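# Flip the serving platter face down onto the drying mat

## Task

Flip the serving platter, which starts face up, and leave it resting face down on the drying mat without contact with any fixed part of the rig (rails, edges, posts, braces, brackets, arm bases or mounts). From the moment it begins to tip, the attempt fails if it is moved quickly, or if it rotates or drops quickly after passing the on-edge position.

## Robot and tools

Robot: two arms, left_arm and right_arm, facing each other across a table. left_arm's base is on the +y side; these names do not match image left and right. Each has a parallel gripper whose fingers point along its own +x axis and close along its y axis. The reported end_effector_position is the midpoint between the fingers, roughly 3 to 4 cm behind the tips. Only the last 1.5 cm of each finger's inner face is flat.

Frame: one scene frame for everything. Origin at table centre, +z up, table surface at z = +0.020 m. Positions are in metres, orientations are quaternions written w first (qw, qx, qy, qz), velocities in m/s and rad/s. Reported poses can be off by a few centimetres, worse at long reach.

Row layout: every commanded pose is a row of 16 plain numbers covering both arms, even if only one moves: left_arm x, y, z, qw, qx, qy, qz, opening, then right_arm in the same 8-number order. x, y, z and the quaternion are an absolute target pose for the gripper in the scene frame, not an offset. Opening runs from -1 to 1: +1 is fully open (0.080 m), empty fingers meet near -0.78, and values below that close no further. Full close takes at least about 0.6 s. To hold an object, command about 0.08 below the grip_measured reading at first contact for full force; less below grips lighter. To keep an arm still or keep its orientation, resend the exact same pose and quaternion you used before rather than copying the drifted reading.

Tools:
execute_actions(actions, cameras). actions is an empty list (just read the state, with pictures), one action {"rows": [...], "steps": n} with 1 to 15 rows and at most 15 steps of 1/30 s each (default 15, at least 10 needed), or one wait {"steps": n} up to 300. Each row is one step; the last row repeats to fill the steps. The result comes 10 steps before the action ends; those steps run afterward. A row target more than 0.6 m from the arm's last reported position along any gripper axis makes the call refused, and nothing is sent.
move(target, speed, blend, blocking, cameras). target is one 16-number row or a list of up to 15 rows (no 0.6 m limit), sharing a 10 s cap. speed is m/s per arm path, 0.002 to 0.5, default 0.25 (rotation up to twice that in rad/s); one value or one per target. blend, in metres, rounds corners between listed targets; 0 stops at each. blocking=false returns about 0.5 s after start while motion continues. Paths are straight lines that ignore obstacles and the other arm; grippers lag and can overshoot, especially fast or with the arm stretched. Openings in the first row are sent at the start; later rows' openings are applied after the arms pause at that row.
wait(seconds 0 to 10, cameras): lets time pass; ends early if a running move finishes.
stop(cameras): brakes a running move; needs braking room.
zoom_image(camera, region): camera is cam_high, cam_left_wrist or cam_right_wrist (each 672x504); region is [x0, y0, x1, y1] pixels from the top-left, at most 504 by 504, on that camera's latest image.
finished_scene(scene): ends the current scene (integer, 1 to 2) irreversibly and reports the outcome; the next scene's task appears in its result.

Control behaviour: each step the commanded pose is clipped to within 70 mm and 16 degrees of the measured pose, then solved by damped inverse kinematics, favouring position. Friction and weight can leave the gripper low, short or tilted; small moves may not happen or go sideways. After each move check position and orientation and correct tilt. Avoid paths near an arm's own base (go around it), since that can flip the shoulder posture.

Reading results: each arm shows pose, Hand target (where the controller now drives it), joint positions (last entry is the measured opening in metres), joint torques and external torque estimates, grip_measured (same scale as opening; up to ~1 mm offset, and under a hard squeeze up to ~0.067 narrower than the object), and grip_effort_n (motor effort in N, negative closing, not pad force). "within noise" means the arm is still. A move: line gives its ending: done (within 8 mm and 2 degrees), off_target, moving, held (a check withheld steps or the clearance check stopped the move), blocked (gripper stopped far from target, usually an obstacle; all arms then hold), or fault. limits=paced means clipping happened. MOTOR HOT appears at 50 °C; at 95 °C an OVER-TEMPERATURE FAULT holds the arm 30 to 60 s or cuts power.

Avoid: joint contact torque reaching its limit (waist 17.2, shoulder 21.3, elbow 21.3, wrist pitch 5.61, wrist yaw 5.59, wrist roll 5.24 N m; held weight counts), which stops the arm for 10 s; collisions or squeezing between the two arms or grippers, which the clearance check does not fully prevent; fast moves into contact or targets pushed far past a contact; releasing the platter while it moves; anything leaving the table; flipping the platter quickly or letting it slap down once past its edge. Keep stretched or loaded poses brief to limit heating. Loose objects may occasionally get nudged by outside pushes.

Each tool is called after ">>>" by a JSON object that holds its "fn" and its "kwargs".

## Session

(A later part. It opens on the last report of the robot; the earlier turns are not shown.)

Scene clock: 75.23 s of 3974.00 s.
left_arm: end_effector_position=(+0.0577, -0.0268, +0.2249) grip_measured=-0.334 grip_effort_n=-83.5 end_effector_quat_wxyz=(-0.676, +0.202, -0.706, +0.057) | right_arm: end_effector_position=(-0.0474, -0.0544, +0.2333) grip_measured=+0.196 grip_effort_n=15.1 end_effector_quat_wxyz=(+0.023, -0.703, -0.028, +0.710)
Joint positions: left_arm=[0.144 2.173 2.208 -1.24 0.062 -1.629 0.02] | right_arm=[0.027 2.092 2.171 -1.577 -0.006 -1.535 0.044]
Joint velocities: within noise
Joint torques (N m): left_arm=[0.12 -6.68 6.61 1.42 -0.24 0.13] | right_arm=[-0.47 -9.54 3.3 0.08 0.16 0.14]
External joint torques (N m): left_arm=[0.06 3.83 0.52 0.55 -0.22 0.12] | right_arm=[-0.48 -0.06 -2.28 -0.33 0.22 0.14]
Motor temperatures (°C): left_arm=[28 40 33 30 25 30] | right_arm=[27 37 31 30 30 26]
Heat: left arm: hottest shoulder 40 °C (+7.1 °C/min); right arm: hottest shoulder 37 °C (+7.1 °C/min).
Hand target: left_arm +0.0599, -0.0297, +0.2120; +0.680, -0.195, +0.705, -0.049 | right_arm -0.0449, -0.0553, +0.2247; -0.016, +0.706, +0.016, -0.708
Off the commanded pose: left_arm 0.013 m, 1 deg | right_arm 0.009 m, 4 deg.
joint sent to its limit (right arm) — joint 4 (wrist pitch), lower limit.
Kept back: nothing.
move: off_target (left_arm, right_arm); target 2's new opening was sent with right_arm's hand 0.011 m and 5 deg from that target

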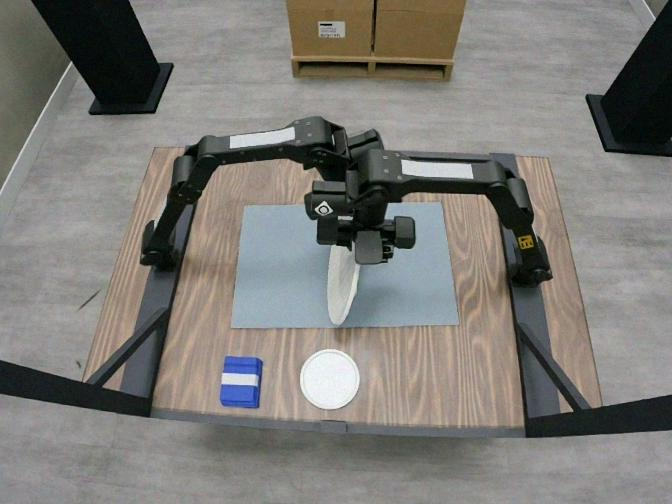

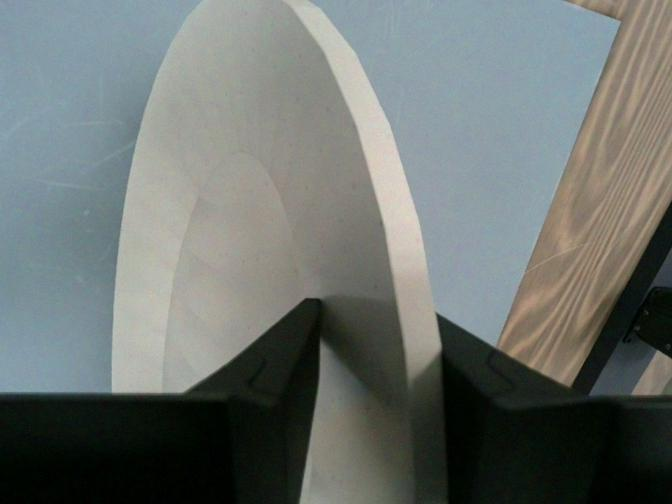

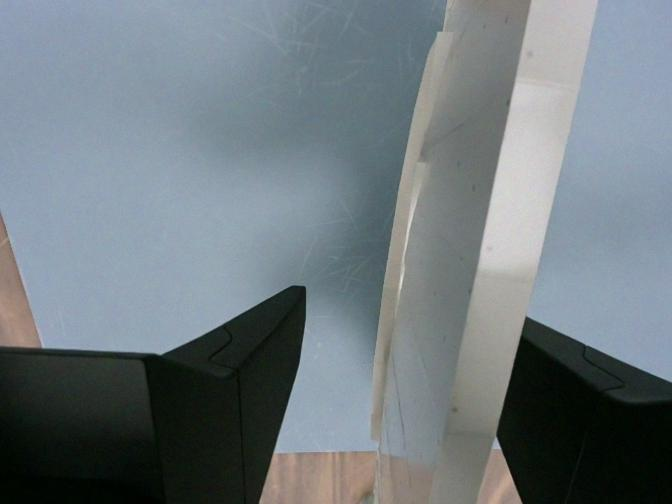

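>>> {"fn": "move", "kwargs": {"target": [[0.06,-0.028,0.23,0.6797,-0.1949,0.7054,-0.0494,-0.85,-0.047,-0.052,0.31,0.0616,-0.7044,-0.0616,0.7044,0.2],[0.06,-0.028,0.23,0.6797,-0.1949,0.7054,-0.0494,-0.85,-0.1,-0.24,0.31,0.1228,-0.6964,-0.1228,0.6964,0.2]], "speed": [0.06,0.12]}}

>>> {"fn": "move", "kwargs": {"target": [0.06,0.03,0.23,0.6797,-0.1949,0.7054,-0.0494,-0.85,-0.1,-0.24,0.31,0.1228,-0.6964,-0.1228,0.6964,0.2], "speed": 0.025}}

Scene clock: 79.13 s of 3974.00 s.
left_arm: end_effector_position=(+0.0567, -0.0209, +0.2318) grip_measured=-0.415 grip_effort_n=-83.5 end_effector_quat_wxyz=(-0.678, +0.189, -0.709, +0.044) | right_arm: end_effector_position=(-0.1009, -0.2380, +0.3130) grip_measured=+0.197 grip_effort_n=15.1 end_effector_quat_wxyz=(+0.125, -0.693, -0.126, +0.699)
Joint positions: left_arm=[0.144 2.201 2.294 -1.335 0.062 -1.625 0.016] | right_arm=[0.377 1.27 1.54 -1.506 0.126 -1.2 0.044]
Joint velocities: within noise
Joint torques (N m): left_arm=[0.18 -7.48 8.96 1.91 -0.23 0.03] | right_arm=[0.38 -4.58 3.36 0.47 0.28 0.17]
External joint torques (N m): left_arm=[0.12 3.1 2.99 1.07 -0.21 0.02] | right_arm=[0.39 -1.24 -2.29 -0.42 0.24 0.15]
Motor temperatures (°C): left_arm=[28 40 33 30 25 30] | right_arm=[27 37 31 29 30 26]
Heat: left arm: hottest shoulder 40 °C (+7.1 °C/min); right arm: hottest shoulder 37 °C (+5.1 °C/min).
Hand target: left_arm +0.0600, -0.0278, +0.2300; +0.680, -0.195, +0.705, -0.049 | right_arm -0.1000, -0.2400, +0.3101; -0.123, +0.696, +0.123, -0.696
Off the commanded pose: left_arm 0.008 m, 1 deg | right_arm 0.004 m, 1 deg.
Kept back: nothing.
move: done

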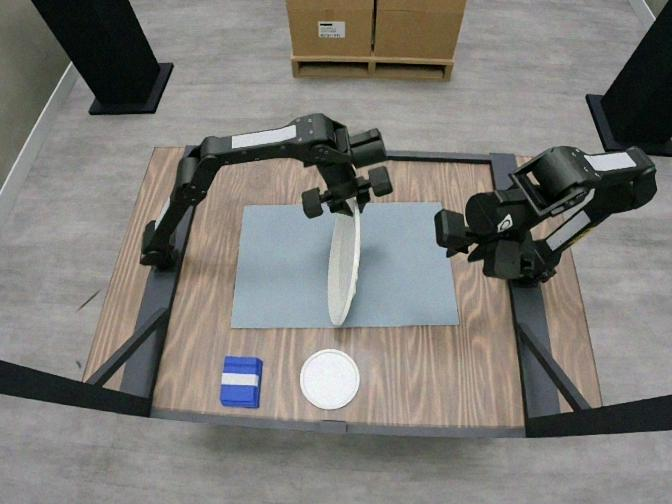

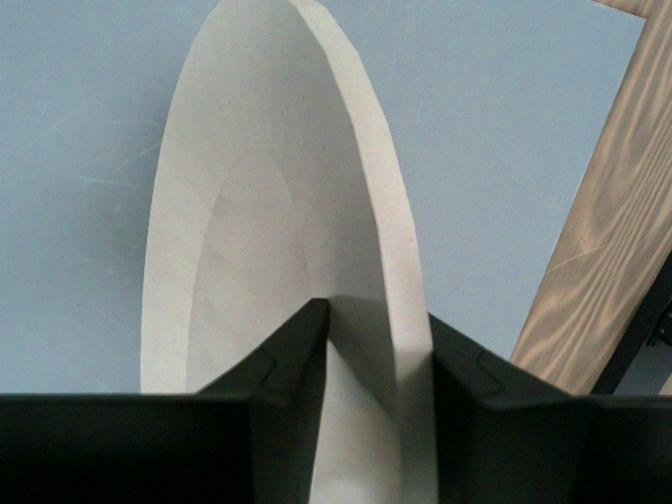

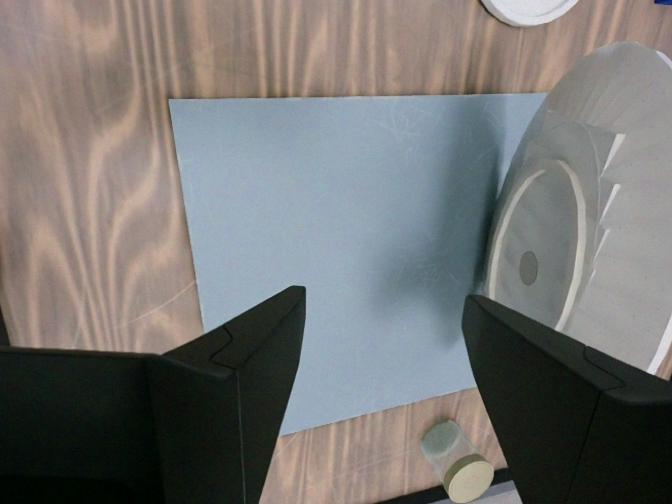

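Scene clock: 81.70 s of 3974.00 s.
left_arm: end_effector_position=(+0.0575, +0.0278, +0.2358) grip_measured=-0.593 grip_effort_n=-83.5 end_effector_quat_wxyz=(-0.678, +0.198, -0.706, +0.056) | right_arm: end_effector_position=(-0.1009, -0.2381, +0.3129) grip_measured=+0.197 grip_effort_n=15.1 end_effector_quat_wxyz=(+0.125, -0.693, -0.126, +0.699)
Joint positions: left_arm=[0.166 1.931 1.891 -1.175 0.069 -1.602 0.008] | right_arm=[0.378 1.27 1.539 -1.506 0.126 -1.199 0.044]
Joint velocities: within noise
Joint torques (N m): left_arm=[0.37 -7.78 5.23 1.06 -0.17 0.04] | right_arm=[0.23 -4.65 3.15 0.47 0.28 0.14]
External joint torques (N m): left_arm=[0.35 1.23 -0.99 0.19 -0.16 0.02] | right_arm=[0.24 -1.37 -2.44 -0.39 0.25 0.12]
Motor temperatures (°C): left_arm=[28 40 33 30 25 30] | right_arm=[27 37 31 29 30 26]
Heat: left arm: hottest shoulder 40 °C (+7.0 °C/min); right arm: hottest shoulder 37 °C (+4.0 °C/min).
Hand target: left_arm +0.0599, +0.0300, +0.2301; +0.680, -0.195, +0.705, -0.049 | right_arm -0.1000, -0.2400, +0.3100; -0.123, +0.696, +0.123, -0.696
Off the commanded pose: left_arm 0.007 m, 1 deg | right_arm 0.004 m, 1 deg.
Kept back: nothing.
move: done

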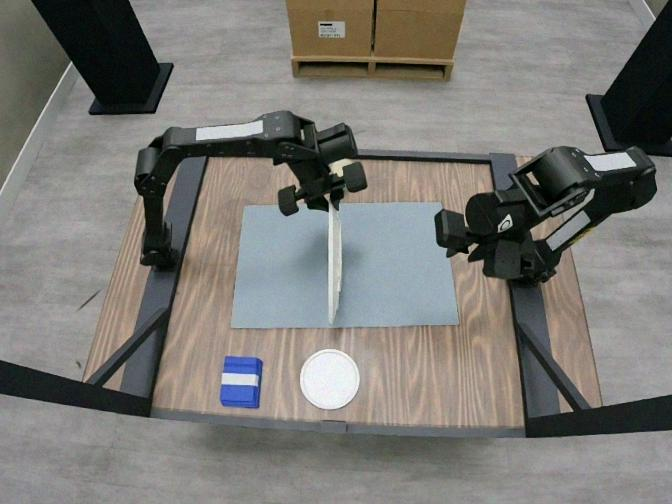

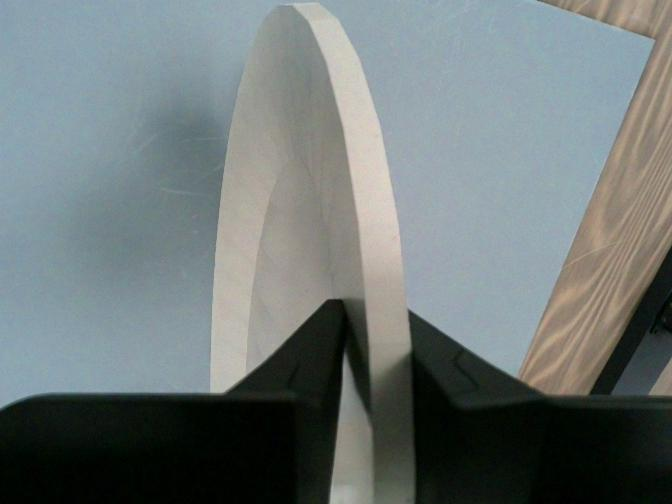

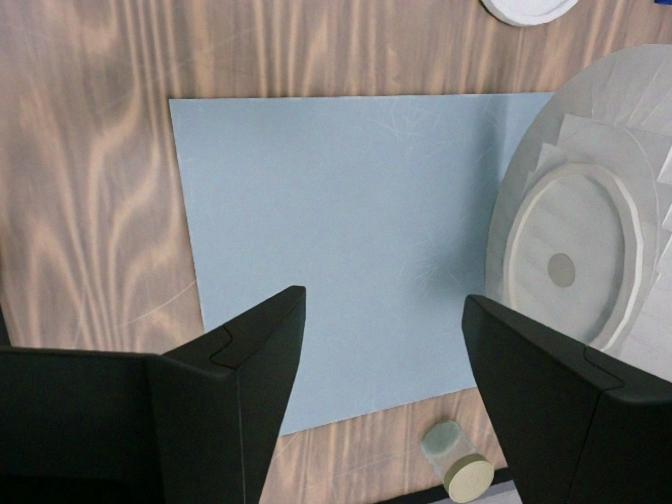

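>>> {"fn": "move", "kwargs": {"target": [[0.06,0.045,0.235,0.6797,-0.1949,0.7054,-0.0494,-0.85,-0.1,-0.24,0.31,0.1228,-0.6964,-0.1228,0.6964,0.2],[0.058,0.045,0.31,0.6533,-0.2706,0.6953,-0.1288,-0.85,-0.1,-0.24,0.31,0.1228,-0.6964,-0.1228,0.6964,0.2],[0.05,-0.02,0.31,0.6533,-0.2706,0.6953,-0.1288,-0.85,-0.1,-0.24,0.31,0.1228,-0.6964,-0.1228,0.6964,0.2]], "speed": [0.03,0.05,0.04]}}

Scene clock: 87.00 s of 3974.00 s.
left_arm: end_effector_position=(+0.0515, -0.0067, +0.2848) grip_measured=-0.612 grip_effort_n=-83.5 end_effector_quat_wxyz=(-0.665, +0.237, -0.702, +0.095) end_effector_velocity=(+0.000, -0.002, -0.001) end_effector_angular_velocity=(+0.003, -0.003, +0.007) | right_arm: end_effector_position=(-0.1009, -0.2381, +0.3129) grip_measured=+0.197 grip_effort_n=15.1 end_effector_quat_wxyz=(+0.125, -0.693, -0.126, +0.699)
Joint positions: left_arm=[0.144 2.042 2.214 -1.273 0.078 -1.634 0.007] | right_arm=[0.378 1.27 1.539 -1.506 0.126 -1.199 0.044]
Joint velocities: left_arm=[-0.002 0.012 0.017 -0.007 -0.007 -0.007 0] | right_arm=[within noise]
Joint torques (N m): left_arm=[-0.46 -9.37 13.11 3.79 0.32 -0.44] | right_arm=[0.33 -4.66 3.22 0.55 0.24 0.11]
External joint torques (N m): left_arm=[-0.49 0 7.18 2.76 0.32 -0.46] | right_arm=[0.33 -1.38 -2.41 -0.33 0.2 0.09]
Motor temperatures (°C): left_arm=[28 42 34 32 25 30] | right_arm=[27 36 30 29 30 26]
Heat: left arm: hottest shoulder 42 °C (+9.0 °C/min); right arm: hottest shoulder 36 °C (-1.0 °C/min).
Hand target: left_arm +0.0496, -0.0179, +0.3101; +0.653, -0.270, +0.696, -0.129 | right_arm -0.1000, -0.2400, +0.3101; -0.123, +0.696, +0.123, -0.696
Off the commanded pose: left_arm 0.029 m, 6 deg | right_arm 0.004 m, 1 deg.
Kept back: nothing.
move: off_target (left_arm)

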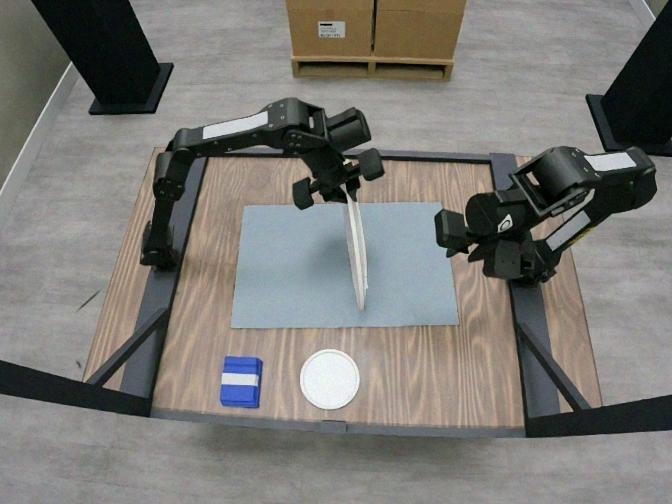

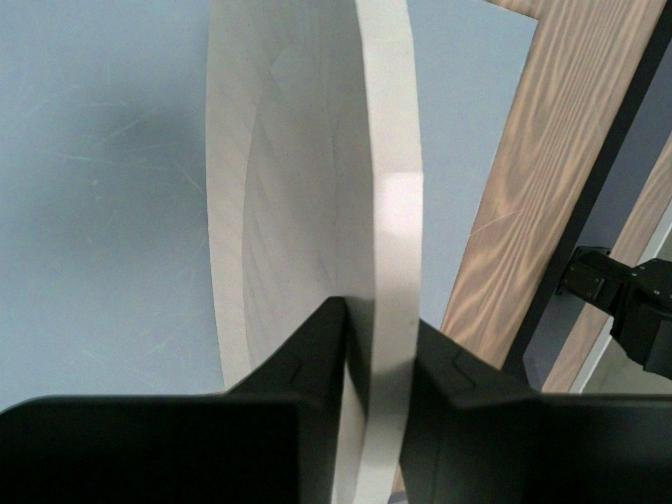

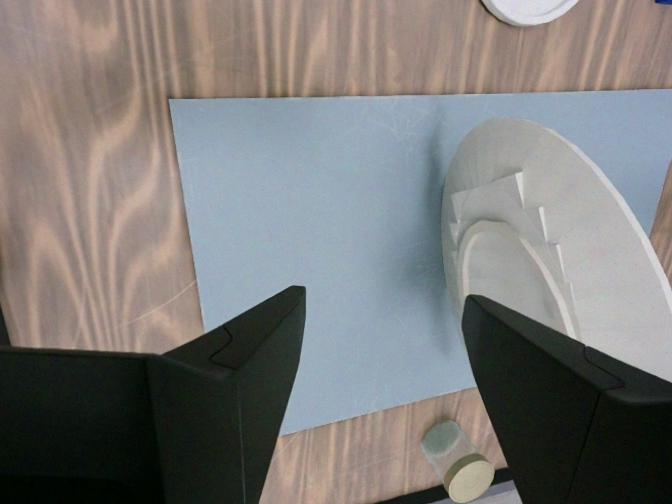

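>>> {"fn": "move", "kwargs": {"target": [0.045,-0.02,0.25,0.6533,-0.2706,0.6953,-0.1288,-0.85,-0.1,-0.24,0.31,0.1228,-0.6964,-0.1228,0.6964,0.2], "speed": 0.03}}

>>> {"fn": "move", "kwargs": {"target": [[0.045,0.045,0.215,0.6214,-0.3374,0.678,-0.2008,-0.85,-0.1,-0.24,0.31,0.1228,-0.6964,-0.1228,0.6964,0.2],[0.045,0.085,0.19,0.5897,-0.3902,0.6579,-0.2592,-0.85,-0.1,-0.24,0.31,0.1228,-0.6964,-0.1228,0.6964,0.2]], "speed": 0.025}}

Scene clock: 89.67 s of 3974.00 s.
left_arm: end_effector_position=(+0.0547, -0.0108, +0.2697) grip_measured=-0.484 grip_effort_n=-83.5 end_effector_quat_wxyz=(-0.657, +0.282, -0.687, +0.133) end_effector_velocity=(-0.001, +0.004, -0.004) end_effector_angular_velocity=(+0.018, +0.001, +0.008) | right_arm: end_effector_position=(-0.1009, -0.2381, +0.3129) grip_measured=+0.197 grip_effort_n=15.1 end_effector_quat_wxyz=(+0.125, -0.693, -0.126, +0.699)
Joint positions: left_arm=[0.147 1.906 1.9 -0.972 0.071 -1.649 0.013] | right_arm=[0.378 1.27 1.539 -1.506 0.126 -1.199 0.044]
Joint velocities: left_arm=[-0.002 -0.007 -0.017 -0.007 -0.007 -0.007 0] | right_arm=[within noise]
Joint torques (N m): left_arm=[-1.73 -4.63 4.86 3.42 0.26 -0.3] | right_arm=[0.22 -4.55 3.16 0.55 0.27 0.16]
External joint torques (N m): left_arm=[-1.66 4.36 -1.62 2.19 0.25 -0.33] | right_arm=[0.22 -1.32 -2.4 -0.31 0.24 0.14]
Motor temperatures (°C): left_arm=[28 42 34 35 25 30] | right_arm=[27 36 30 29 30 26]
Heat: left arm: hottest shoulder 42 °C (+9.1 °C/min); right arm: hottest shoulder 36 °C (-5.0 °C/min).
Hand target: left_arm +0.0449, -0.0188, +0.2500; +0.654, -0.270, +0.695, -0.128 | right_arm -0.1000, -0.2400, +0.3101; -0.123, +0.696, +0.123, -0.696
Off the commanded pose: left_arm 0.024 m, 2 deg | right_arm 0.004 m, 1 deg.
Kept back: nothing.
move: off_target (left_arm)

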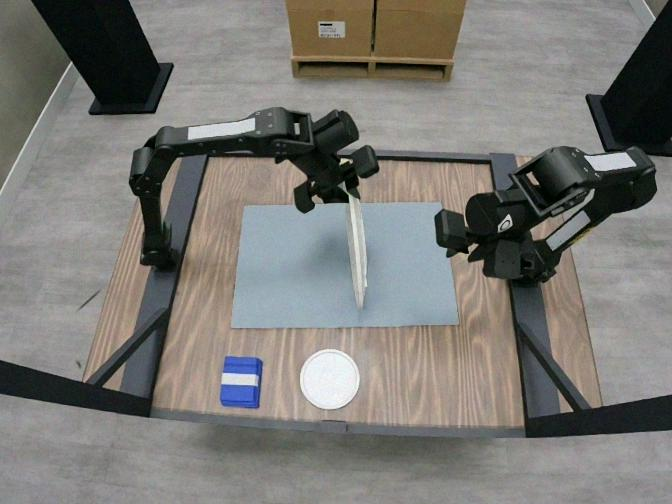

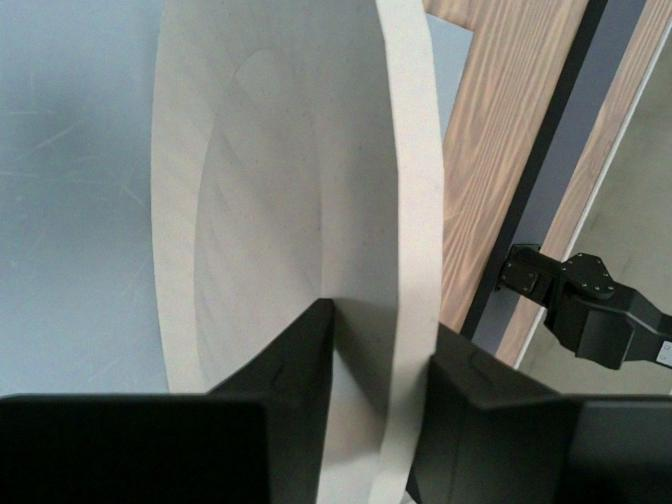

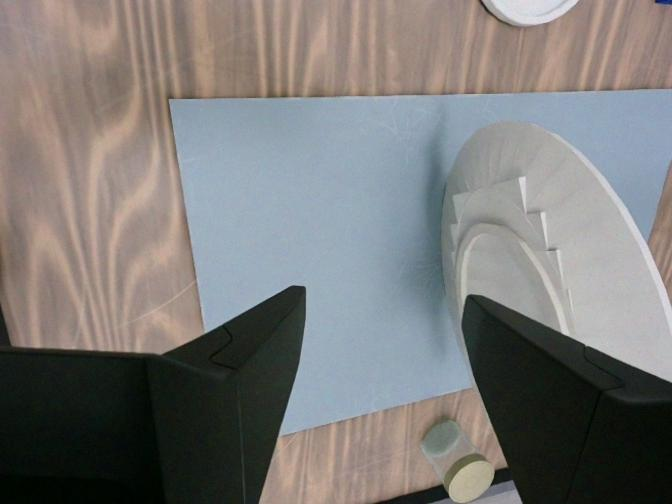

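Scene clock: 97.87 s of 3974.00 s.
left_arm: end_effector_position=(+0.0620, +0.0884, +0.2342) grip_measured=-0.446 grip_effort_n=-83.5 end_effector_quat_wxyz=(-0.587, +0.430, -0.625, +0.284) | right_arm: end_effector_position=(-0.1009, -0.2381, +0.3128) grip_measured=+0.197 grip_effort_n=15.1 end_effector_quat_wxyz=(+0.125, -0.693, -0.126, +0.699)
Joint positions: left_arm=[0.25 1.274 0.819 -0.065 0.175 -1.644 0.015] | right_arm=[0.378 1.27 1.539 -1.506 0.126 -1.199 0.044]
Joint velocities: within noise
Joint torques (N m): left_arm=[-0.85 -2.59 7.63 2.36 -0.04 0.05] | right_arm=[-0.07 -4.28 4.76 0.66 0.07 0.05]
External joint torques (N m): left_arm=[-0.88 2.14 0.64 0.72 -0.06 0] | right_arm=[-0.08 -1.01 -0.8 -0.18 0.04 0.03]
Motor temperatures (°C): left_arm=[29 40 33 36 25 30] | right_arm=[27 35 30 29 30 26]
Heat: left arm: hottest shoulder 40 °C (+7.0 °C/min); right arm: hottest shoulder 35 °C (-4.0 °C/min).
Hand target: left_arm +0.0590, +0.0857, +0.2290; +0.587, -0.425, +0.628, -0.284 | right_arm -0.1009, -0.2381, +0.3128; -0.125, +0.693, +0.126, -0.699
Off the commanded pose: left_arm 0.048 m, 7 deg | right_arm 0.004 m, 1 deg.
Kept back: nothing.
move: blocked (left_arm; both arms now hold where they are)

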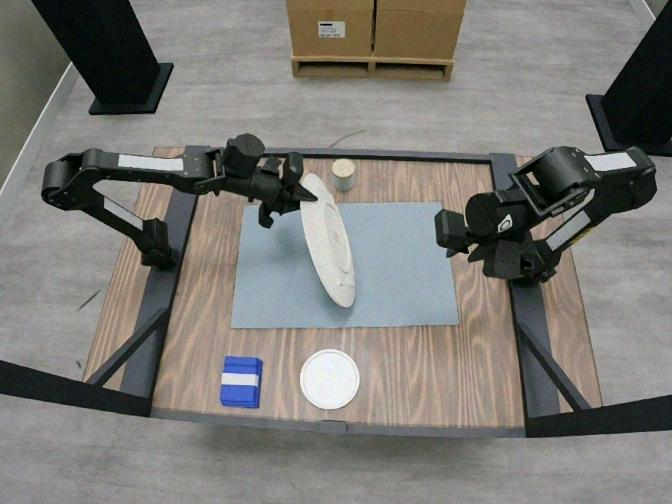

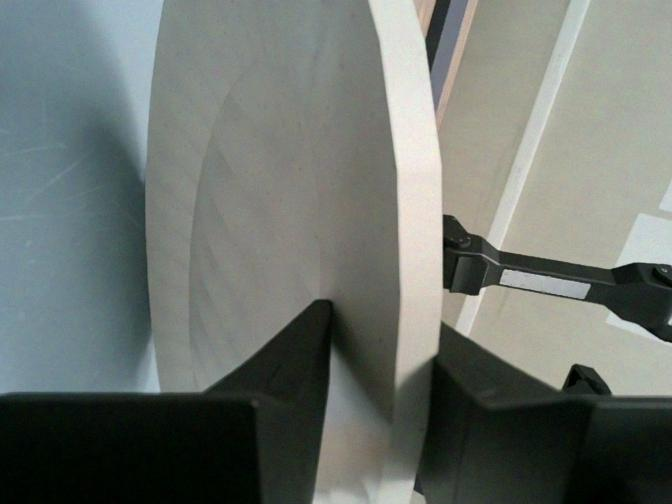

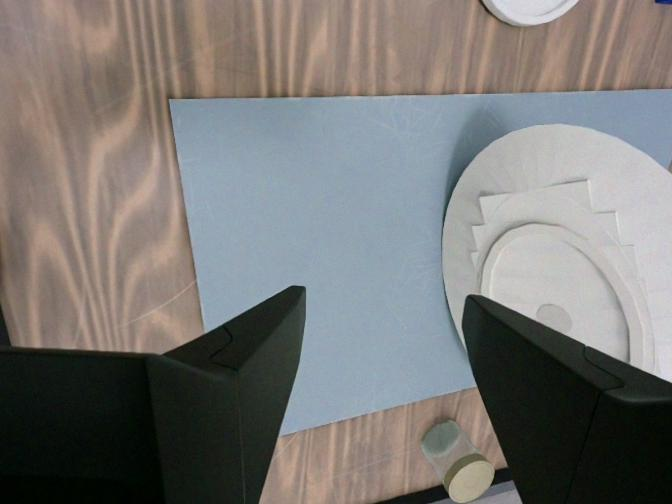

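>>> {"fn": "move", "kwargs": {"target": [[0.06,0.12,0.205,0.5897,-0.3902,0.6579,-0.2592,-0.85,-0.1009,-0.2381,0.3128,0.1228,-0.6964,-0.1228,0.6964,0.2],[0.06,0.14,0.185,0.5897,-0.3902,0.6579,-0.2592,-0.85,-0.1009,-0.2381,0.3128,0.1228,-0.6964,-0.1228,0.6964,0.2]], "speed": 0.02}}

Scene clock: 102.67 s of 3974.00 s.
left_arm: end_effector_position=(+0.0691, +0.1370, +0.1968) grip_measured=-0.622 grip_effort_n=-83.5 end_effector_quat_wxyz=(-0.596, +0.405, -0.640, +0.265) | right_arm: end_effector_position=(-0.1004, -0.2394, +0.3120) grip_measured=+0.197 grip_effort_n=15.1 end_effector_quat_wxyz=(+0.122, -0.695, -0.123, +0.698)
Joint positions: left_arm=[0.35 1.143 0.643 -0.105 0.267 -1.569 0.007] | right_arm=[0.378 1.271 1.539 -1.514 0.127 -1.198 0.044]
Joint velocities: within noise
Joint torques (N m): left_arm=[-0.99 -2.77 5.62 0.8 0.99 0.01] | right_arm=[0.5 -3.23 5.33 0.48 0.25 0.15]
External joint torques (N m): left_arm=[-1 0.83 -1.15 -0.75 0.92 -0.04] | right_arm=[0.5 0.11 -0.26 -0.36 0.22 0.13]
Motor temperatures (°C): left_arm=[29 39 33 36 25 30] | right_arm=[27 34 30 29 30 26]
Heat: left arm: hottest shoulder 39 °C (+5.0 °C/min); right arm: hottest shoulder 34 °C (-4.0 °C/min).
Hand target: left_arm +0.0602, +0.1402, +0.1853; +0.590, -0.390, +0.658, -0.259 | right_arm -0.1008, -0.2381, +0.3129; -0.123, +0.696, +0.123, -0.696
Off the commanded pose: left_arm 0.015 m, 3 deg | right_arm 0.002 m, 0 deg.
Kept back: nothing.
move: off_target (left_arm)

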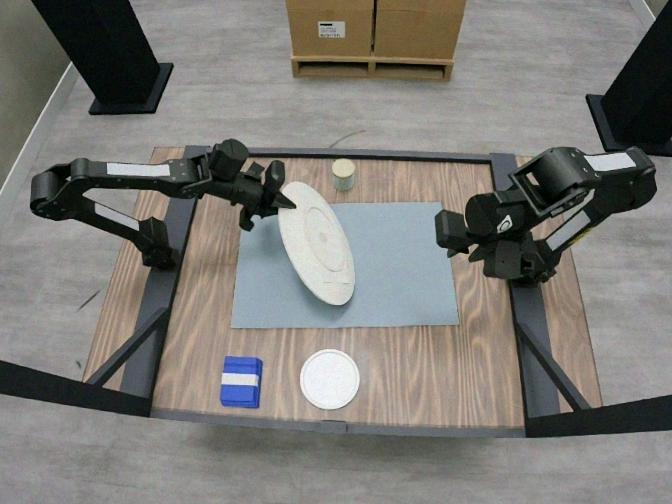

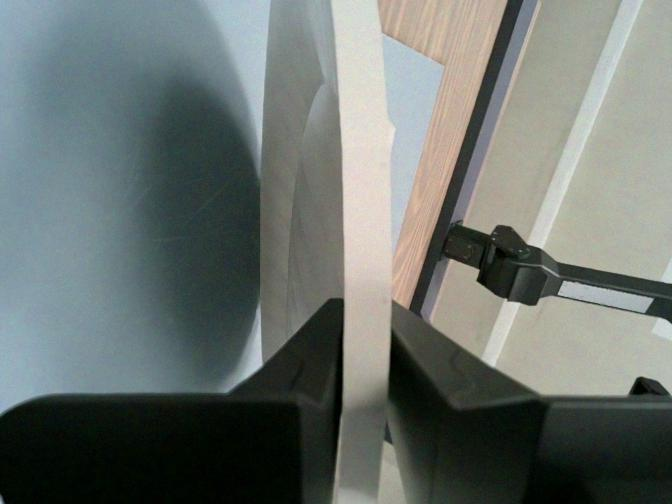

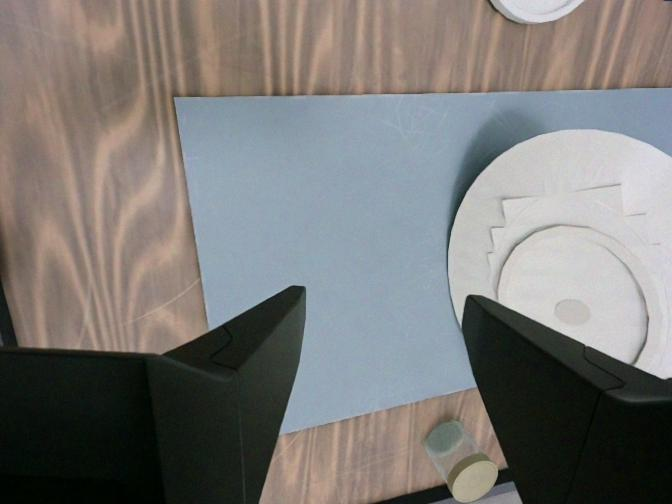

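Aligned. Continue down.

>>> {"fn": "move", "kwargs": {"target": [[0.06,0.158,0.15,0.5534,-0.4402,0.6328,-0.3156,-0.85,-0.1009,-0.2381,0.3128,0.1228,-0.6964,-0.1228,0.6964,0.2],[0.06,0.17,0.115,0.5336,-0.4639,0.6184,-0.3429,-0.85,-0.1009,-0.2381,0.3128,0.1228,-0.6964,-0.1228,0.6964,0.2]], "speed": 0.022}}

Scene clock: 109.20 s of 3974.00 s.
left_arm: end_effector_position=(+0.0705, +0.1684, +0.1325) grip_measured=-0.616 grip_effort_n=-83.5 end_effector_quat_wxyz=(-0.540, +0.481, -0.589, +0.362) | right_arm: end_effector_position=(-0.1005, -0.2395, +0.3120) grip_measured=+0.197 grip_effort_n=15.1 end_effector_quat_wxyz=(+0.122, -0.695, -0.123, +0.698)
Joint positions: left_arm=[0.463 1.284 0.136 0.829 0.415 -1.601 0.007] | right_arm=[0.378 1.271 1.539 -1.514 0.127 -1.198 0.044]
Joint velocities: within noise
Joint torques (N m): left_arm=[-1.7 0.67 4.84 -0.18 0.69 -0.27] | right_arm=[0.21 -3.28 5.38 0.5 0.23 0.12]
External joint torques (N m): left_arm=[-1.69 3.6 -0.24 -1.87 0.62 -0.33] | right_arm=[0.22 0.04 -0.25 -0.36 0.2 0.11]
Motor temperatures (°C): left_arm=[29 37 33 35 25 30] | right_arm=[27 33 30 29 30 26]
Heat: left arm: hottest shoulder 37 °C (+0.0 °C/min); right arm: hottest shoulder 33 °C (-5.1 °C/min).
Hand target: left_arm +0.0599, +0.1713, +0.1157; +0.534, -0.464, +0.618, -0.343 | right_arm -0.1009, -0.2382, +0.3128; -0.123, +0.696, +0.123, -0.696
Off the commanded pose: left_arm 0.020 m, 5 deg | right_arm 0.002 m, 0 deg.
Kept back: nothing.
move: off_target (left_arm)

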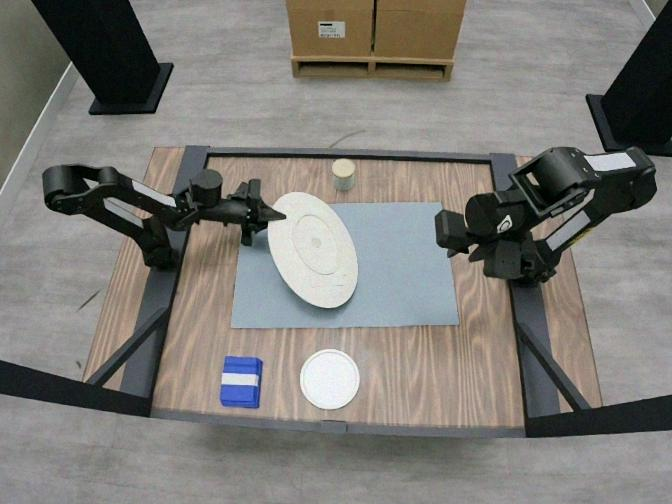

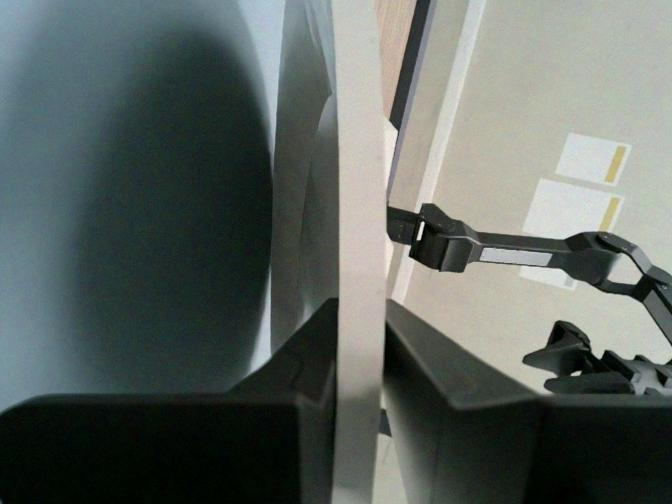

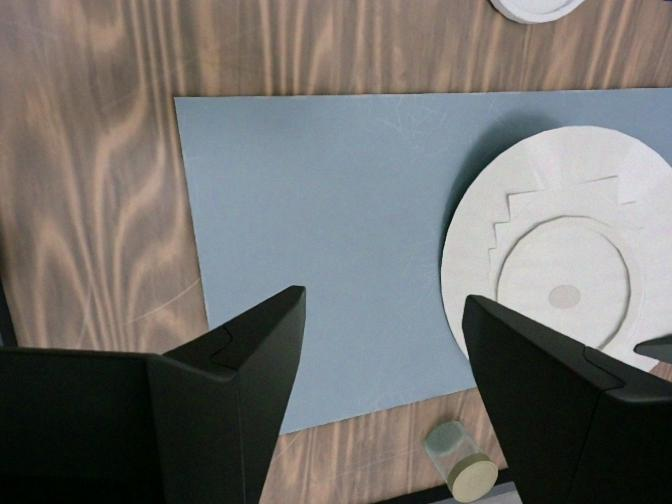

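>>> {"fn": "move", "kwargs": {"target": [[0.065,0.18,0.085,0.5128,-0.4868,0.603,-0.3695,-0.85,-0.1009,-0.2381,0.3128,0.1228,-0.6964,-0.1228,0.6964,0.2],[0.065,0.183,0.06,0.491,-0.509,0.587,-0.395,-0.85,-0.1009,-0.2381,0.3128,0.1228,-0.6964,-0.1228,0.6964,0.2]], "speed": 0.02}}

Scene clock: 122.23 s of 3974.00 s.
left_arm: end_effector_position=(+0.0712, +0.1802, +0.1127) grip_measured=-0.604 grip_effort_n=-83.5 end_effector_quat_wxyz=(-0.515, +0.500, -0.559, +0.415) | right_arm: end_effector_position=(-0.1005, -0.2395, +0.3120) grip_measured=+0.197 grip_effort_n=15.1 end_effector_quat_wxyz=(+0.122, -0.695, -0.123, +0.698)
Joint positions: left_arm=[0.529 1.77 0.012 1.573 0.51 -1.606 0.008] | right_arm=[0.378 1.271 1.539 -1.514 0.127 -1.198 0.044]
Joint velocities: within noise
Joint torques (N m): left_arm=[-0.23 -1.2 2.72 1.52 0.07 -0.16] | right_arm=[0.2 -3.23 5.24 0.56 0.26 0.11]
External joint torques (N m): left_arm=[-0.21 2.4 0.68 -0.17 0.01 -0.21] | right_arm=[0.19 0.06 -0.37 -0.3 0.23 0.09]
External joint torques when the fault began: left_arm=[-1.03 9.58 0.83 -1 0.13 -0.58]
Motor temperatures (°C): left_arm=[29 35 31 34 25 30] | right_arm=[27 32 30 28 30 26]
Heat: left arm: hottest shoulder 35 °C (-4.1 °C/min); right arm: hottest shoulder 32 °C (-7.1 °C/min).
Hand target: left_arm +0.0704, +0.1803, +0.1074; +0.514, -0.498, +0.567, -0.406 | right_arm -0.1009, -0.2381, +0.3129; -0.123, +0.696, +0.123, -0.696
Off the commanded pose: left_arm 0.053 m, 5 deg | right_arm 0.002 m, 0 deg.
TORQUE FAULT: the external load on joint 4 (wrist pitch) of the left arm reached its load limit, and that arm stopped for 10 seconds. A torque fault puts only its own arm into a fault stop. That arm's remaining commands of this call were not run. That arm keeps its grip as last carried out and accepts commands again: back off and push less far. That arm stops again whenever a joint's load reaches its limit.
Kept back: nothing.
move: fault (left_arm); path passed 1 of 2 targets

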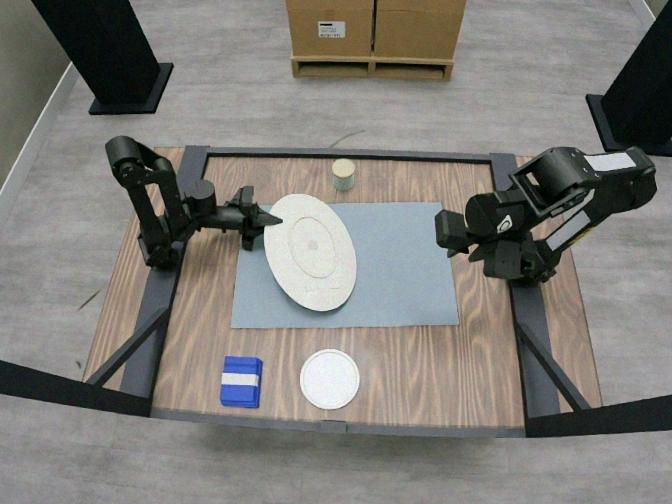

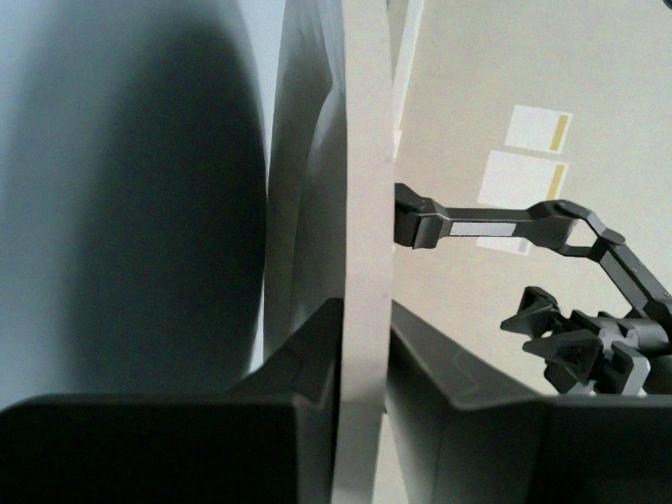

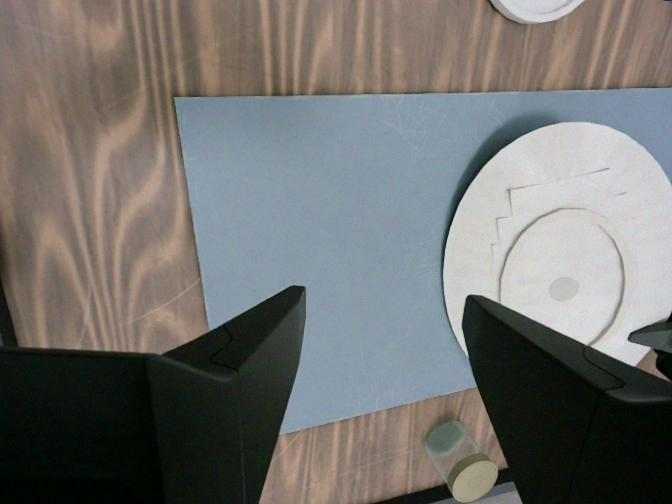

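>>> {"fn": "move", "kwargs": {"target": [[0.071,0.18,0.112,0.515,-0.5,0.559,-0.415,-0.56,-0.1009,-0.2381,0.3128,0.1228,-0.6964,-0.1228,0.6964,0.2],[0.07,0.177,0.112,0.5336,-0.4639,0.6184,-0.3429,-0.4,-0.1009,-0.2381,0.3128,0.1228,-0.6964,-0.1228,0.6964,0.2]], "speed": 0.02}}

>>> {"fn": "move", "kwargs": {"target": [[0.07,0.174,0.1,0.5534,-0.4402,0.6328,-0.3156,-0.4,-0.1009,-0.2381,0.3128,0.1228,-0.6964,-0.1228,0.6964,0.2],[0.07,0.174,0.1,0.5534,-0.4402,0.6328,-0.3156,-0.2,-0.1009,-0.2381,0.3128,0.1228,-0.6964,-0.1228,0.6964,0.2]], "speed": 0.02}}

Scene clock: 129.43 s of 3974.00 s.
left_arm: end_effector_position=(+0.0733, +0.1775, +0.1150) grip_measured=-0.398 grip_effort_n=-11.4 end_effector_quat_wxyz=(-0.539, +0.466, -0.610, +0.348) | right_arm: end_effector_position=(-0.1005, -0.2395, +0.3120) grip_measured=+0.197 grip_effort_n=15.1 end_effector_quat_wxyz=(+0.122, -0.695, -0.123, +0.698)
Joint positions: left_arm=[0.523 1.333 0.119 0.826 0.494 -1.569 0.017] | right_arm=[0.378 1.271 1.539 -1.514 0.127 -1.198 0.044]
Joint velocities: within noise
Joint torques (N m): left_arm=[-0.8 -1.82 5.62 1.37 0.26 -0.33] | right_arm=[0.25 -3.27 5.55 0.49 0.23 0.1]
External joint torques (N m): left_arm=[-0.82 1.17 0.79 -0.31 0.17 -0.38] | right_arm=[0.25 -0.01 0.01 -0.35 0.19 0.09]
Motor temperatures (°C): left_arm=[29 35 31 33 25 30] | right_arm=[27 31 31 28 30 26]
Heat: left arm: hottest shoulder 35 °C (-5.0 °C/min); right arm: hottest shoulder 31 °C (-6.1 °C/min).
Hand target: left_arm +0.0700, +0.1771, +0.1121; +0.534, -0.464, +0.618, -0.343 | right_arm -0.1009, -0.2381, +0.3129; -0.123, +0.696, +0.123, -0.696
Off the commanded pose: left_arm 0.004 m, 1 deg | right_arm 0.002 m, 0 deg.
Kept back: nothing.
move: done; target 2's new opening was sent with left_arm's hand 0.014 m and 3 deg from that target

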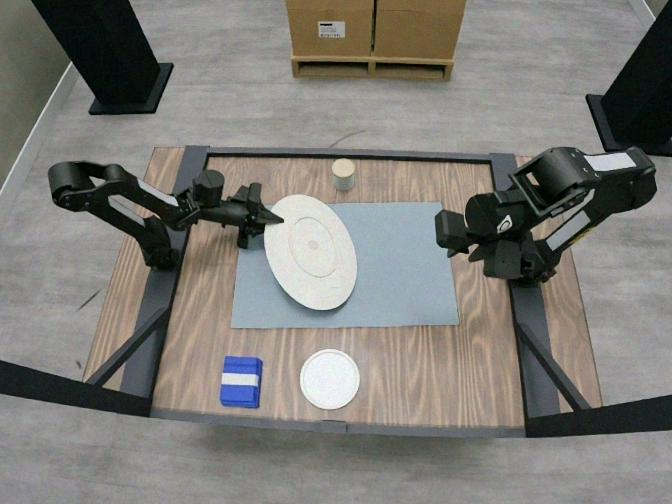

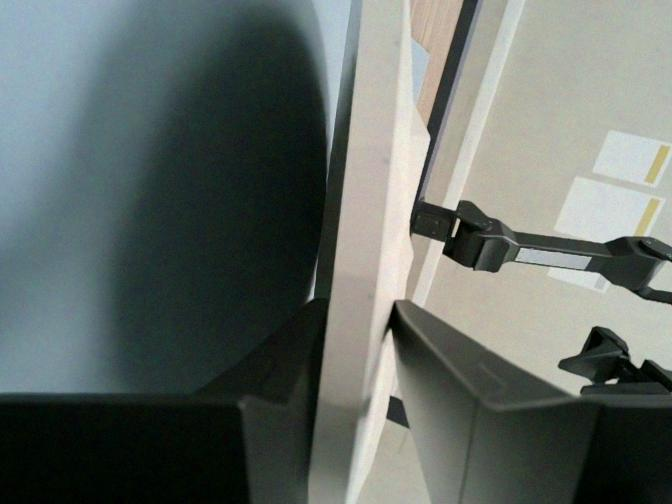

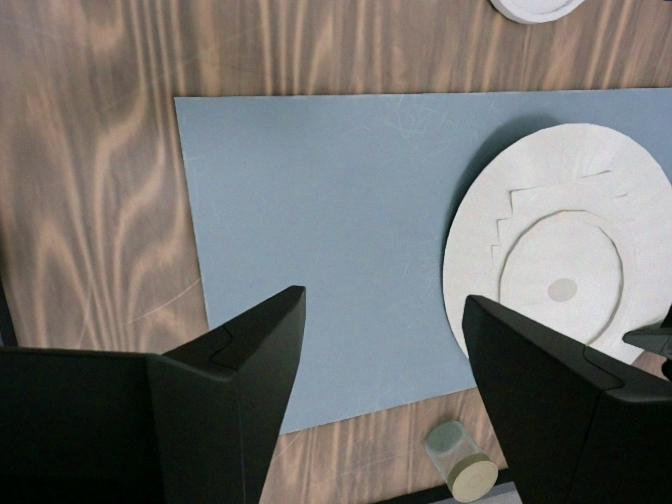

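Scene clock: 132.33 s of 3974.00 s.
left_arm: end_effector_position=(+0.0730, +0.1779, +0.0993) grip_measured=-0.198 grip_effort_n=-10.5 end_effector_quat_wxyz=(-0.560, +0.441, -0.626, +0.315) | right_arm: end_effector_position=(-0.1005, -0.2395, +0.3120) grip_measured=+0.197 grip_effort_n=15.1 end_effector_quat_wxyz=(+0.122, -0.695, -0.123, +0.698)
Joint positions: left_arm=[0.504 1.339 0.152 0.697 0.453 -1.535 0.026] | right_arm=[0.378 1.271 1.539 -1.514 0.127 -1.198 0.044]
Joint velocities: within noise
Joint torques (N m): left_arm=[-1.12 -1.7 6.99 1.47 0.32 -0.39] | right_arm=[0.26 -3.26 5.39 0.48 0.24 0.17]
External joint torques (N m): left_arm=[-1.14 1.36 2.13 -0.14 0.22 -0.43] | right_arm=[0.25 0.02 -0.19 -0.37 0.21 0.15]
Motor temperatures (°C): left_arm=[29 35 31 32 25 30] | right_arm=[27 31 31 28 30 26]
Heat: left arm: hottest shoulder 35 °C (-5.1 °C/min); right arm: hottest shoulder 31 °C (-6.1 °C/min).
Hand target: left_arm +0.0699, +0.1742, +0.1000; +0.553, -0.440, +0.633, -0.316 | right_arm -0.1009, -0.2381, +0.3129; -0.123, +0.696, +0.123, -0.696
Off the commanded pose: left_arm 0.005 m, 1 deg | right_arm 0.002 m, 0 deg.
Kept back: nothing.
move: done; target 2's new opening was sent with left_arm's hand 0.011 m and 3 deg from that target

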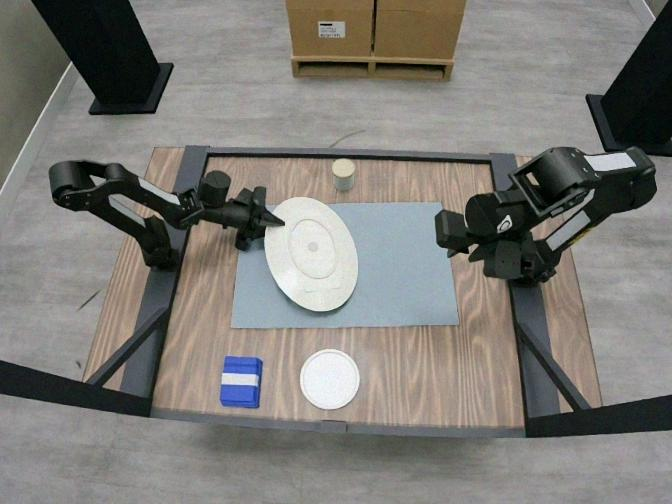

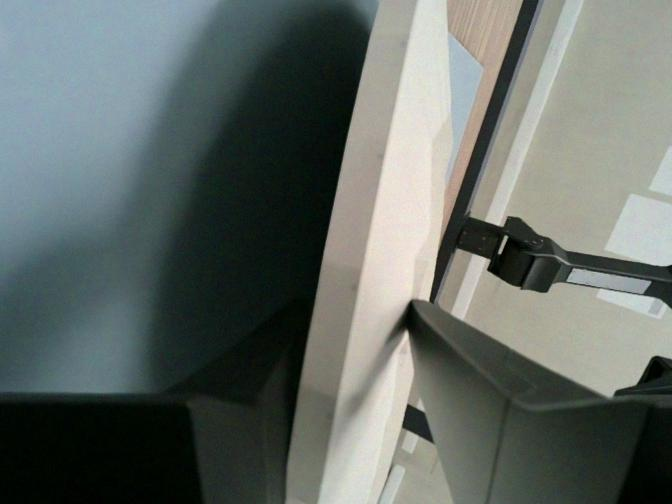

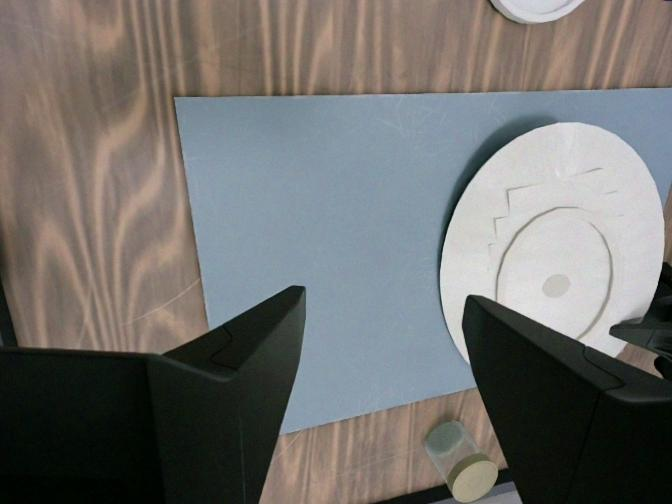

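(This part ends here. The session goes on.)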